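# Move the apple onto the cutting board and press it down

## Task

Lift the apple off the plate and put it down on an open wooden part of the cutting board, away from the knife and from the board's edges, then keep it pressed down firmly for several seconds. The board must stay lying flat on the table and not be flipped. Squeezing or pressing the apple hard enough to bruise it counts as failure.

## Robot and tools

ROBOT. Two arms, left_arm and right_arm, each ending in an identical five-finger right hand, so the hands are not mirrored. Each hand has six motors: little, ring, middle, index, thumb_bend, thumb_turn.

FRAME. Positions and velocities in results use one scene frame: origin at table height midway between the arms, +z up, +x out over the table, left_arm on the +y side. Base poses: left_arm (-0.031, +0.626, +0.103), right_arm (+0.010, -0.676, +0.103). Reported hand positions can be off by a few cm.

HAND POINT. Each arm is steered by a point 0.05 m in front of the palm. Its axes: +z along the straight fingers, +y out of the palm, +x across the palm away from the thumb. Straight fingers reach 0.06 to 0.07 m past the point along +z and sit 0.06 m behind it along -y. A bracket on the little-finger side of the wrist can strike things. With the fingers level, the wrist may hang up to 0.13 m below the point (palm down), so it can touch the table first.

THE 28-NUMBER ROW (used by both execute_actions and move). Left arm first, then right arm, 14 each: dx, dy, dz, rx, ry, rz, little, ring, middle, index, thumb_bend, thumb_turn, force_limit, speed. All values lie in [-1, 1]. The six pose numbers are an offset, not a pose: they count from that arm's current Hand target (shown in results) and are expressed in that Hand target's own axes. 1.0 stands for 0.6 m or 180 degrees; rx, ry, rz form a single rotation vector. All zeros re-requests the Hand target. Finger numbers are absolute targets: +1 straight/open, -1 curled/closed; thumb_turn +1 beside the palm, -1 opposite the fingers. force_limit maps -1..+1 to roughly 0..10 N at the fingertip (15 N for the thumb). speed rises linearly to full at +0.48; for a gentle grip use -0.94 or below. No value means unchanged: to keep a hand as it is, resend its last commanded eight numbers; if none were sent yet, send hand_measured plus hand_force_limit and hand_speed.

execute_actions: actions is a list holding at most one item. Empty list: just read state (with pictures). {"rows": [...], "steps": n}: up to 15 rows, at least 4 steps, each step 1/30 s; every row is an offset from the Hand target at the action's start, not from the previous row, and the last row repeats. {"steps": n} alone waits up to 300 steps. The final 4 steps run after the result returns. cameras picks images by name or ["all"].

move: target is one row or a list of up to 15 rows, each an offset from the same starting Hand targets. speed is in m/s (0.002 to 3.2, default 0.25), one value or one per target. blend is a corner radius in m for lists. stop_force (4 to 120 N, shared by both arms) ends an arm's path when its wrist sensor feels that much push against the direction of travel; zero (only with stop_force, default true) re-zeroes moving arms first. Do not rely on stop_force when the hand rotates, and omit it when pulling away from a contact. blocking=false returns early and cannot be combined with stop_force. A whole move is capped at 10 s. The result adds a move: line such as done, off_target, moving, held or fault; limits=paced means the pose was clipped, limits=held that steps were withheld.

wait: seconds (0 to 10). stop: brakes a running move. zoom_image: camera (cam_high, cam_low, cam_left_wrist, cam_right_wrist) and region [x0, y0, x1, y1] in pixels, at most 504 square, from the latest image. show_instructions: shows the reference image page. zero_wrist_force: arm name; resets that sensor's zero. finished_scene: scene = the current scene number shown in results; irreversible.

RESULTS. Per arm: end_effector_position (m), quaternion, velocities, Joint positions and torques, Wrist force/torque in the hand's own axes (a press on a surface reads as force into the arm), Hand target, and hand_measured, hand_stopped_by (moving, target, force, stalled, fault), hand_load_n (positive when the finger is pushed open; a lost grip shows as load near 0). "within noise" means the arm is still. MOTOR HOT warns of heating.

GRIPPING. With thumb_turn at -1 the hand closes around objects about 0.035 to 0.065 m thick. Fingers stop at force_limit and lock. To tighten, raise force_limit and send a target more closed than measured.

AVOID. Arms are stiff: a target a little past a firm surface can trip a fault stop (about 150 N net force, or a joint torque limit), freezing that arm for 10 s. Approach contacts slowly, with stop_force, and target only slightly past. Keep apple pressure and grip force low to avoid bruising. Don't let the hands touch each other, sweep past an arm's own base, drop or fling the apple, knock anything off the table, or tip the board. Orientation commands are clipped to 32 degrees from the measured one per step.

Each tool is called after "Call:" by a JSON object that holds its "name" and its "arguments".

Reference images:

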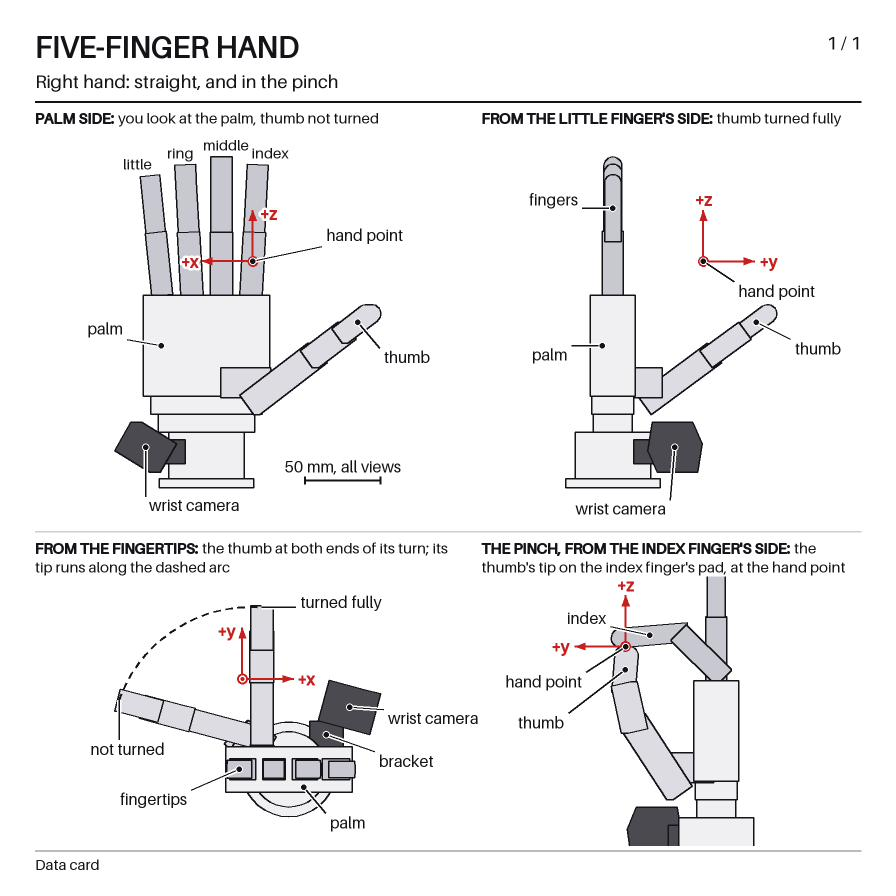

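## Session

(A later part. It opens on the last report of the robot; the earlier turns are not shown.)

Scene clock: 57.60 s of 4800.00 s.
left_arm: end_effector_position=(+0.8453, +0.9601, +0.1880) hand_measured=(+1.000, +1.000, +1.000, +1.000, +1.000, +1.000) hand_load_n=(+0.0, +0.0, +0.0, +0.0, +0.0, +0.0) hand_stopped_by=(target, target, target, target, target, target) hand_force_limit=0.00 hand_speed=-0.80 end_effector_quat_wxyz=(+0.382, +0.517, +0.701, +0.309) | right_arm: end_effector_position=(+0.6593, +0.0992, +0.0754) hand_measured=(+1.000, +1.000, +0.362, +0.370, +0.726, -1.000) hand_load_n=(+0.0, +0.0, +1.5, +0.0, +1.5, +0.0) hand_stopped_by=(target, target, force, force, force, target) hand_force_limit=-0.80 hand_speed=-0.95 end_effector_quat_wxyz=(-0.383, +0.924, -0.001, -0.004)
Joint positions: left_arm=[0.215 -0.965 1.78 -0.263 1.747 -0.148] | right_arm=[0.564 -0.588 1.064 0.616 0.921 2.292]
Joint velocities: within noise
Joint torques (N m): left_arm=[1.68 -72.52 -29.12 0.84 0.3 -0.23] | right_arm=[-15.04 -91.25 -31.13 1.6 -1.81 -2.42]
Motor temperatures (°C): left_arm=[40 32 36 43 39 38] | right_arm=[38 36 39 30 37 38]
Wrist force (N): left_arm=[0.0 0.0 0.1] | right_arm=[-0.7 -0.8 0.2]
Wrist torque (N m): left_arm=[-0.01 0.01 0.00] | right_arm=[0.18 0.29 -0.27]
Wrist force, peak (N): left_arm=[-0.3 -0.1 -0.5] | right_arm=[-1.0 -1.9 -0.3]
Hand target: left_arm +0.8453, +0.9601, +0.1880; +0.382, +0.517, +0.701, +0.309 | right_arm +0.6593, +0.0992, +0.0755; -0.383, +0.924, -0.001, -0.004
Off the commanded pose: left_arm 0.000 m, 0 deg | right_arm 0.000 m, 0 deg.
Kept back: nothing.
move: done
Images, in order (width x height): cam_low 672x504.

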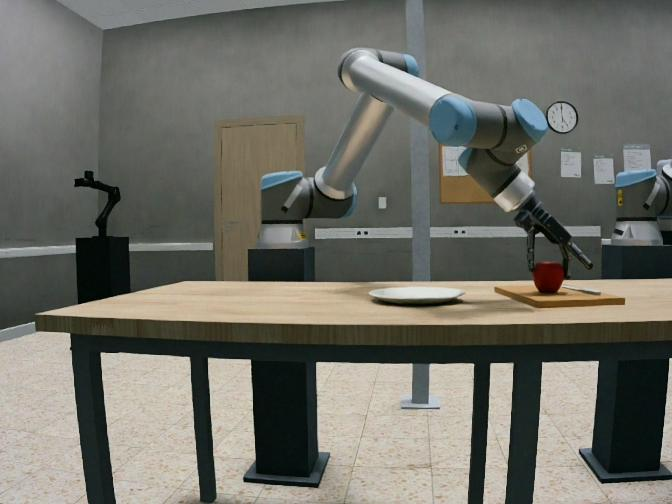

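Call:
{"name": "move", "arguments": {"target": [0,0,0,0,0,0,1,1,1,1,1,1,0,-0.8,0,0,0,0,0,0,1,1,-0.4,-0.4,0.1,-1,-0.4,-0.95], "cameras": []}}

Call:
{"name": "move", "arguments": {"target": [0,0,0,0,0,0,1,1,1,1,1,1,0,-0.8,0,0.006,0.006,0,0,0,1,1,-0.4,-0.4,0.1,-1,-0.4,-0.95], "speed": 0.003, "stop_force": 9, "cameras": []}}

Call:
{"name": "wait", "arguments": {"seconds": 5, "cameras": ["cam_low"]}}

Call:
{"name": "zoom_image", "arguments": {"camera": "cam_low", "region": [450, 180, 640, 320]}}

Scene clock: 58.33 s of 4800.00 s.
left_arm: end_effector_position=(+0.8453, +0.9601, +0.1880) hand_measured=(+1.000, +1.000, +1.000, +1.000, +1.000, +1.000) hand_load_n=(+0.0, +0.0, +0.0, +0.0, +0.0, +0.0) hand_stopped_by=(target, target, target, target, target, target) hand_force_limit=0.00 hand_speed=-0.80 end_effector_quat_wxyz=(+0.382, +0.517, +0.701, +0.309) | right_arm: end_effector_position=(+0.6593, +0.0992, +0.0754) hand_measured=(+1.000, +1.000, +0.348, +0.348, +0.722, -1.000) hand_load_n=(+0.0, +0.0, +2.5, +4.0, +7.0, +0.0) hand_stopped_by=(target, target, force, force, force, target) hand_force_limit=-0.40 hand_speed=-0.95 end_effector_quat_wxyz=(-0.383, +0.924, -0.001, -0.004)
Joint positions: left_arm=[0.215 -0.965 1.78 -0.263 1.747 -0.148] | right_arm=[0.564 -0.588 1.064 0.616 0.921 2.292]
Joint velocities: within noise
Joint torques (N m): left_arm=[0.59 -72.93 -27.99 0.63 0.52 -0.31] | right_arm=[-14.2 -91.86 -29.53 1.82 -1.1 -2.53]
Motor temperatures (°C): left_arm=[40 32 36 43 39 38] | right_arm=[38 36 39 30 37 38]
Wrist force (N): left_arm=[-0.4 -0.2 -0.1] | right_arm=[-0.8 -0.3 0.4]
Wrist torque (N m): left_arm=[-0.03 0.06 -0.03] | right_arm=[0.13 0.31 -0.28]
Wrist force, peak (N): left_arm=[-0.4 -0.2 -0.3] | right_arm=[-1.2 -0.2 1.1]
Hand target: left_arm +0.8453, +0.9601, +0.1880; +0.382, +0.517, +0.701, +0.309 | right_arm +0.6593, +0.0992, +0.0755; -0.383, +0.924, -0.001, -0.004
Off the commanded pose: left_arm 0.000 m, 0 deg | right_arm 0.000 m, 0 deg.
Kept back: nothing.
move: done
No camera images: "cameras" was empty.

Scene clock: 59.40 s of 4800.00 s.
left_arm: end_effector_position=(+0.8453, +0.9601, +0.1880) hand_measured=(+1.000, +1.000, +1.000, +1.000, +1.000, +1.000) hand_load_n=(+0.5, +0.0, +0.0, +0.0, +0.5, +0.5) hand_stopped_by=(target, target, target, target, target, target) hand_force_limit=0.00 hand_speed=-0.80 end_effector_quat_wxyz=(+0.382, +0.517, +0.701, +0.309) | right_arm: end_effector_position=(+0.6593, +0.0991, +0.0739) hand_measured=(+1.000, +1.000, +0.348, +0.348, +0.722, -1.000) hand_load_n=(+0.0, +0.0, +2.0, +4.0, +7.0, -0.5) hand_stopped_by=(target, target, force, force, force, target) hand_force_limit=-0.40 hand_speed=-0.95 end_effector_quat_wxyz=(-0.383, +0.924, -0.001, -0.004)
Joint positions: left_arm=[0.215 -0.965 1.78 -0.263 1.747 -0.148] | right_arm=[0.564 -0.587 1.064 0.614 0.921 2.292]
Joint velocities: within noise
Joint torques (N m): left_arm=[0.1 -73.4 -28.06 1.01 0.4 0.12] | right_arm=[-11.95 -102.23 -29.41 4.81 -0.62 -2.09]
Motor temperatures (°C): left_arm=[40 32 36 43 39 38] | right_arm=[38 36 39 30 37 38]
Wrist force (N): left_arm=[-0.1 0.0 0.1] | right_arm=[-0.6 -7.0 -6.7]
Wrist torque (N m): left_arm=[-0.01 0.02 -0.01] | right_arm=[0.18 0.37 -0.34]
Wrist force, peak (N): left_arm=[0.0 0.2 -0.5] | right_arm=[-0.9 -7.0 -6.7]
Hand target: left_arm +0.8453, +0.9601, +0.1880; +0.382, +0.517, +0.701, +0.309 | right_arm +0.6593, +0.0992, +0.0740; -0.383, +0.924, -0.001, -0.004 (not the last commanded pose)
Off the commanded pose: left_arm 0.000 m, 0 deg | right_arm 0.004 m, 0 deg.
Kept back: nothing.
move: contact (right_arm)
No camera images: "cameras" was empty.

Scene clock: 64.40 s of 4800.00 s.
left_arm: end_effector_position=(+0.8453, +0.9601, +0.1880) hand_measured=(+1.000, +1.000, +1.000, +1.000, +1.000, +1.000) hand_load_n=(+0.0, +0.0, +0.0, +0.0, +0.0, +0.0) hand_stopped_by=(target, target, target, target, target, target) hand_force_limit=0.00 hand_speed=-0.80 end_effector_quat_wxyz=(+0.382, +0.517, +0.701, +0.309) | right_arm: end_effector_position=(+0.6593, +0.0992, +0.0740) hand_measured=(+1.000, +1.000, +0.348, +0.348, +0.722, -1.000) hand_load_n=(+0.0, +0.0, +2.0, +4.0, +6.5, -0.5) hand_stopped_by=(target, target, force, force, force, target) hand_force_limit=-0.40 hand_speed=-0.95 end_effector_quat_wxyz=(-0.383, +0.924, -0.001, -0.004)
Joint positions: left_arm=[0.215 -0.965 1.78 -0.263 1.747 -0.148] | right_arm=[0.564 -0.587 1.064 0.614 0.921 2.292]
Joint velocities: within noise
Joint torques (N m): left_arm=[2.12 -70.65 -28.37 0.91 0.32 -0.29] | right_arm=[-11.48 -104.75 -36.39 4.89 -0.17 -2.51]
Motor temperatures (°C): left_arm=[40 32 36 43 39 38] | right_arm=[38 36 39 30 37 38]
Wrist force (N): left_arm=[-0.2 0.0 0.1] | right_arm=[-0.7 -6.5 -6.4]
Wrist torque (N m): left_arm=[0.00 0.03 -0.01] | right_arm=[0.20 0.36 -0.32]
Wrist force, peak (N): left_arm=[-0.4 -0.4 -0.2] | right_arm=[-0.3 -7.1 -6.6]
Hand target: left_arm +0.8453, +0.9601, +0.1880; +0.382, +0.517, +0.701, +0.309 | right_arm +0.6593, +0.0992, +0.0740; -0.383, +0.924, -0.001, -0.004 (not the last commanded pose)
Off the commanded pose: left_arm 0.000 m, 0 deg | right_arm 0.004 m, 0 deg.
Steps of this call (1-150: nothing new was sent). Readings (end_effector_position of left_arm | right_arm; what the end effector reports):
1: (+0.8453, +0.9601, +0.1880) | (+0.6593, +0.0991, +0.0739) | left_arm hand_measured=(+1.000, +1.000, +1.000, +1.000, +1.000, +1.000) hand_load_n=(+0.0, +0.0, +0.0, +0.0, +0.0, +0.0) hand_stopped_by=(target, target, target, target, target, target) hand_force_limit=0.00 hand_speed=-0.80 | right_arm hand_measured=(+1.000, +1.000, +0.348, +0.348, +0.722, -1.000) hand_load_n=(+0.0, +0.0, +2.0, +4.0, +7.0, -0.5) hand_stopped_by=(target, target, force, force, force, target) hand_force_limit=-0.40 hand_speed=-0.95
2: (+0.8453, +0.9601, +0.1880) | (+0.6593, +0.0991, +0.0739) | left_arm hand_measured=(+1.000, +1.000, +1.000, +1.000, +1.000, +1.000) hand_load_n=(+0.0, +0.0, +0.0, +0.0, +0.0, +0.0) hand_stopped_by=(target, target, target, target, target, target) hand_force_limit=0.00 hand_speed=-0.80 | right_arm hand_measured=(+1.000, +1.000, +0.348, +0.348, +0.722, -1.000) hand_load_n=(+0.0, +0.0, +1.5, +4.0, +7.0, +0.0) hand_stopped_by=(target, target, force, force, force, target) hand_force_limit=-0.40 hand_speed=-0.95
4: (+0.8453, +0.9601, +0.1880) | (+0.6593, +0.0991, +0.0740) | left_arm hand_measured=(+1.000, +1.000, +1.000, +1.000, +1.000, +1.000) hand_load_n=(+0.0, +0.0, +0.0, +0.0, +0.0, +0.0) hand_stopped_by=(target, target, target, target, target, target) hand_force_limit=0.00 hand_speed=-0.80 | right_arm hand_measured=(+1.000, +1.000, +0.348, +0.348, +0.722, -1.000) hand_load_n=(-0.5, +0.0, +2.0, +4.0, +6.5, -0.5) hand_stopped_by=(target, target, force, force, force, target) hand_force_limit=-0.40 hand_speed=-0.95
8: (+0.8453, +0.9601, +0.1880) | (+0.6593, +0.0991, +0.0740) | left_arm hand_measured=(+1.000, +1.000, +1.000, +1.000, +1.000, +1.000) hand_load_n=(+0.0, +0.0, +0.0, +0.0, +0.0, +0.0) hand_stopped_by=(target, target, target, target, target, target) hand_force_limit=0.00 hand_speed=-0.80 | right_arm hand_measured=(+1.000, +1.000, +0.348, +0.348, +0.722, -1.000) hand_load_n=(+0.0, +0.0, +2.0, +4.0, +6.5, -0.5) hand_stopped_by=(target, target, force, force, force, target) hand_force_limit=-0.40 hand_speed=-0.95
150: the state above
Images, in order (width x height): cam_low 672x504.

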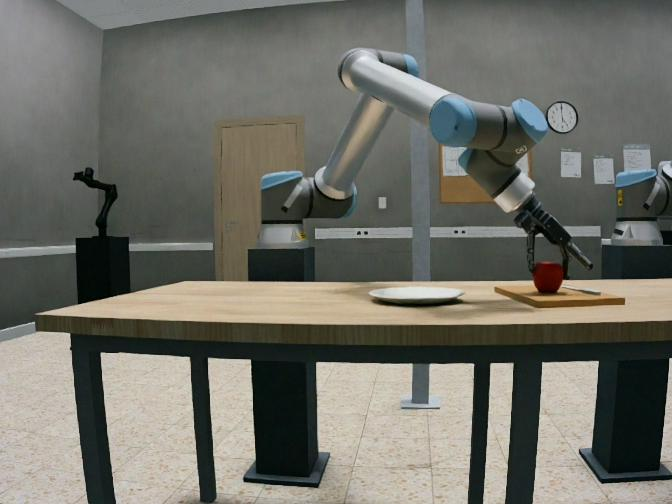

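Scaled by 2.653 from the camera's 672x504 image, which has a finer 960x720 frame.

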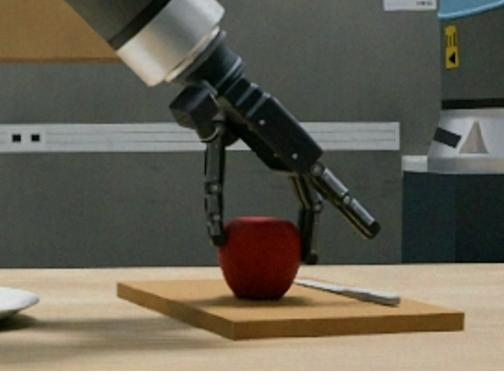

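Call:
{"name": "move", "arguments": {"target": [0,0,0,0,0,0,1,1,1,1,1,1,0,-0.8,0,-0.0017,-0.0017,0,0,0,1,1,-0.4,-0.4,0.1,-1,-0.4,-0.95], "speed": 0.004, "cameras": []}}

Call:
{"name": "move", "arguments": {"target": [0,0,0,0,0,0,1,1,1,1,1,1,0,-0.8,0,0,0,0,0,0,1,1,1,1,1,-1,-0.4,-0.95], "cameras": ["cam_low","cam_right_wrist"]}}

Call:
{"name": "zoom_image", "arguments": {"camera": "cam_low", "region": [450, 180, 640, 320]}}

Scene clock: 65.33 s of 4800.00 s.
left_arm: end_effector_position=(+0.8453, +0.9601, +0.1880) hand_measured=(+1.000, +1.000, +1.000, +1.000, +1.000, +1.000) hand_load_n=(+0.0, +0.0, +0.0, +0.0, +0.0, +0.0) hand_stopped_by=(target, target, target, target, target, target) hand_force_limit=0.00 hand_speed=-0.80 end_effector_quat_wxyz=(+0.382, +0.517, +0.701, +0.309) | right_arm: end_effector_position=(+0.6593, +0.0992, +0.0755) hand_measured=(+1.000, +1.000, +0.348, +0.348, +0.722, -1.000) hand_load_n=(+0.0, +0.0, +2.5, +4.0, +7.0, +0.0) hand_stopped_by=(target, target, force, force, force, target) hand_force_limit=-0.40 hand_speed=-0.95 end_effector_quat_wxyz=(-0.383, +0.924, -0.001, -0.004)
Joint positions: left_arm=[0.215 -0.965 1.78 -0.263 1.747 -0.148] | right_arm=[0.564 -0.588 1.064 0.616 0.921 2.292]
Joint velocities: within noise
Joint torques (N m): left_arm=[1.78 -72.14 -28.28 0.71 0.41 -0.05] | right_arm=[-12.84 -116.58 -42.56 5.05 -0.66 -2.28]
Motor temperatures (°C): left_arm=[40 32 36 43 39 38] | right_arm=[38 36 39 30 37 38]
Wrist force (N): left_arm=[0.1 0.0 0.1] | right_arm=[-1.0 -0.1 0.4]
Wrist torque (N m): left_arm=[0.00 -0.01 0.01] | right_arm=[0.15 0.35 -0.29]
Wrist force, peak (N): left_arm=[-0.2 0.0 -0.4] | right_arm=[-0.6 -6.8 -6.7]
Hand target: left_arm +0.8453, +0.9601, +0.1880; +0.382, +0.517, +0.701, +0.309 | right_arm +0.6593, +0.0992, +0.0755; -0.383, +0.924, -0.001, -0.004
Off the commanded pose: left_arm 0.000 m, 0 deg | right_arm 0.000 m, 0 deg.
Kept back: nothing.
move: done
No camera images: "cameras" was empty.

Scene clock: 70.17 s of 4800.00 s.
left_arm: end_effector_position=(+0.8453, +0.9601, +0.1880) hand_measured=(+1.000, +1.000, +1.000, +1.000, +1.000, +1.000) hand_load_n=(+0.0, +0.0, +0.5, +0.0, +0.0, +0.0) hand_stopped_by=(target, target, target, target, target, target) hand_force_limit=0.00 hand_speed=-0.80 end_effector_quat_wxyz=(+0.382, +0.517, +0.701, +0.309) | right_arm: end_effector_position=(+0.6593, +0.0992, +0.0755) hand_measured=(+1.000, +1.000, +1.000, +1.000, +1.000, -1.000) hand_load_n=(+0.5, +0.0, +0.0, -0.5, +0.0, +0.0) hand_stopped_by=(target, target, target, target, target, target) hand_force_limit=-0.40 hand_speed=-0.95 end_effector_quat_wxyz=(-0.383, +0.924, -0.001, -0.004)
Joint positions: left_arm=[0.215 -0.965 1.78 -0.263 1.747 -0.148] | right_arm=[0.564 -0.588 1.064 0.616 0.921 2.292]
Joint velocities: within noise
Joint torques (N m): left_arm=[0.26 -71.83 -28.52 0.88 0.63 0.03] | right_arm=[-12.46 -105.06 -27.98 1.79 -1.96 -3.1]
Motor temperatures (°C): left_arm=[40 32 36 43 39 38] | right_arm=[38 36 39 30 37 38]
Wrist force (N): left_arm=[-0.2 -0.1 -0.2] | right_arm=[-0.6 -1.1 -0.4]
Wrist torque (N m): left_arm=[0.00 0.05 -0.01] | right_arm=[0.16 0.28 -0.27]
Wrist force, peak (N): left_arm=[-0.6 0.0 -0.1] | right_arm=[-1.2 -1.6 -0.5]
Hand target: left_arm +0.8453, +0.9601, +0.1880; +0.382, +0.517, +0.701, +0.309 | right_arm +0.6593, +0.0992, +0.0755; -0.383, +0.924, -0.001, -0.004
Off the commanded pose: left_arm 0.000 m, 0 deg | right_arm 0.000 m, 0 deg.
Kept back: nothing.
move: done
camera_calibration:
cam_right_wrist: T_world_to_cam=[[0.287995, -0.680487, -0.673792, -0.0705825], [-0.823862, -0.534735, 0.18791, 0.58593], [-0.48817, 0.500995, -0.714629, 0.442669], [0, 0, 0, 1]] pos_world=[0.719151, 0.043512, 0.158684]
Images, in order (width x height): cam_low 672x504, cam_right_wrist 672x504.

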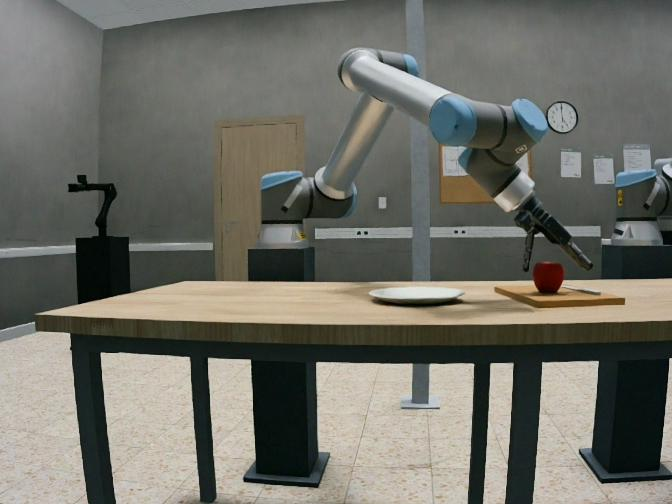

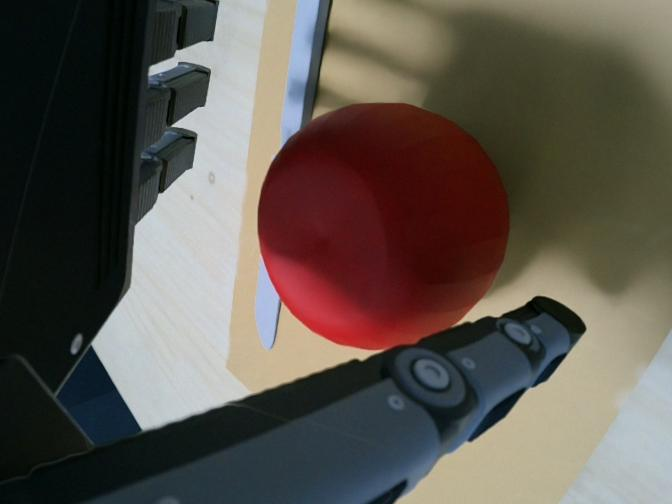

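Scaled by 2.653 from the camera's 672x504 image, which has a finer 960x720 frame.

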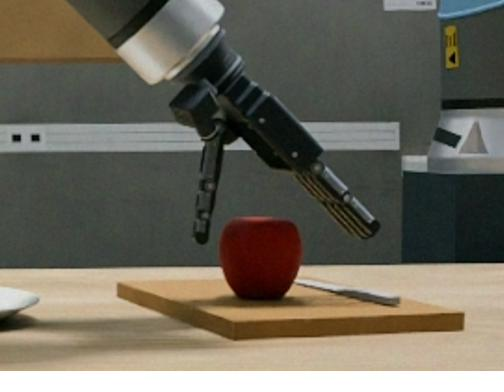

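Call:
{"name": "move", "arguments": {"target": [[0,0,0,0,0,0,1,1,1,1,1,1,0,-0.8,0,-0.1414,-0.1414,0,0,0,1,1,1,1,1,-1,-0.4,-0.95],[0,0,0,0,0,0,1,1,1,1,1,1,0,-0.8,-0.25,-0.1414,-0.1414,0,0,0,1,1,1,1,1,-1,-0.4,-0.95]], "speed": 0.08, "blend": [0.02,0], "cameras": ["cam_high","cam_low"]}}

Call:
{"name": "zoom_image", "arguments": {"camera": "cam_high", "region": [290, 170, 440, 300]}}

Scene clock: 74.10 s of 4800.00 s.
left_arm: end_effector_position=(+0.8453, +0.9601, +0.1880) hand_measured=(+1.000, +1.000, +1.000, +1.000, +1.000, +1.000) hand_load_n=(+0.0, +0.0, +0.0, +0.0, +0.0, +0.0) hand_stopped_by=(target, target, target, target, target, target) hand_force_limit=0.00 hand_speed=-0.80 end_effector_quat_wxyz=(+0.382, +0.517, +0.701, +0.309) | right_arm: end_effector_position=(+0.5102, +0.0988, +0.1967) hand_measured=(+1.000, +1.000, +1.000, +1.000, +1.000, -1.000) hand_load_n=(+0.0, +0.0, -0.5, -0.5, +0.0, +0.0) hand_stopped_by=(target, target, target, target, target, target) hand_force_limit=-0.40 hand_speed=-0.95 end_effector_quat_wxyz=(-0.383, +0.924, -0.001, -0.004)
Joint positions: left_arm=[0.215 -0.965 1.78 -0.263 1.747 -0.148] | right_arm=[0.663 -0.862 1.332 0.559 0.969 2.398]
Joint velocities: within noise
Joint torques (N m): left_arm=[0.83 -72.2 -28.72 0.86 0.29 0.14] | right_arm=[-17.07 -74.16 -42.72 5.32 -2.33 -3.51]
Motor temperatures (°C): left_arm=[40 32 36 43 39 38] | right_arm=[38 36 39 30 37 38]
Wrist force (N): left_arm=[-0.1 -0.2 -0.1] | right_arm=[-1.0 -1.3 -0.7]
Wrist torque (N m): left_arm=[-0.02 0.03 -0.01] | right_arm=[0.16 0.33 -0.28]
Wrist force, peak (N): left_arm=[-0.5 -0.4 -0.1] | right_arm=[-2.4 -1.5 -0.7]
Hand target: left_arm +0.8453, +0.9601, +0.1880; +0.382, +0.517, +0.701, +0.309 | right_arm +0.5103, +0.0987, +0.1967; -0.383, +0.924, -0.001, -0.004
Off the commanded pose: left_arm 0.000 m, 0 deg | right_arm 0.000 m, 0 deg.
Kept back: nothing.
move: done
Images, in order (width x height): cam_high 672x504, cam_low 672x504.

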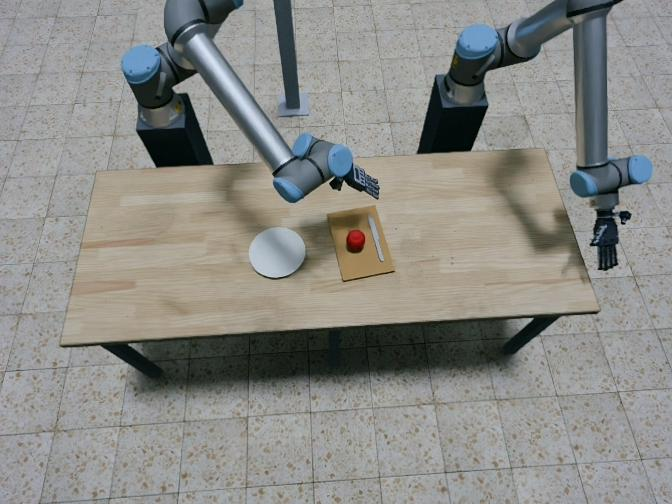

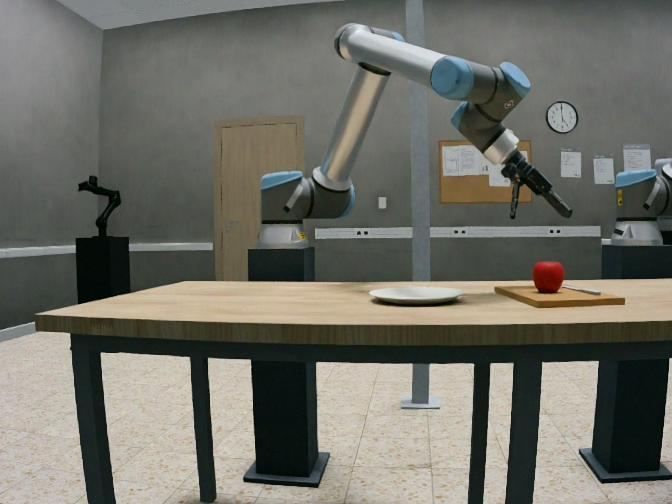

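Scaled by 3.360 from the camera's 672x504 image, which has a finer 960x720 frame.

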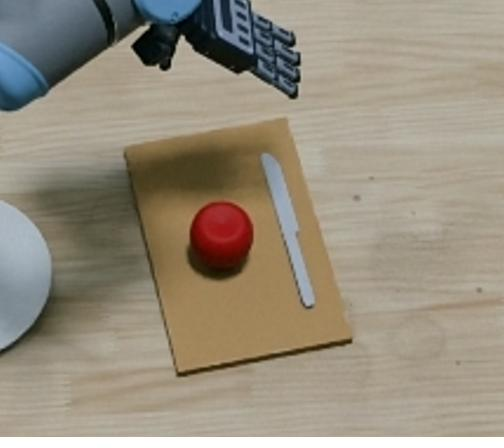

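Call:
{"name": "finished_scene", "arguments": {"scene": 2}}

The scene is finished: the task was done.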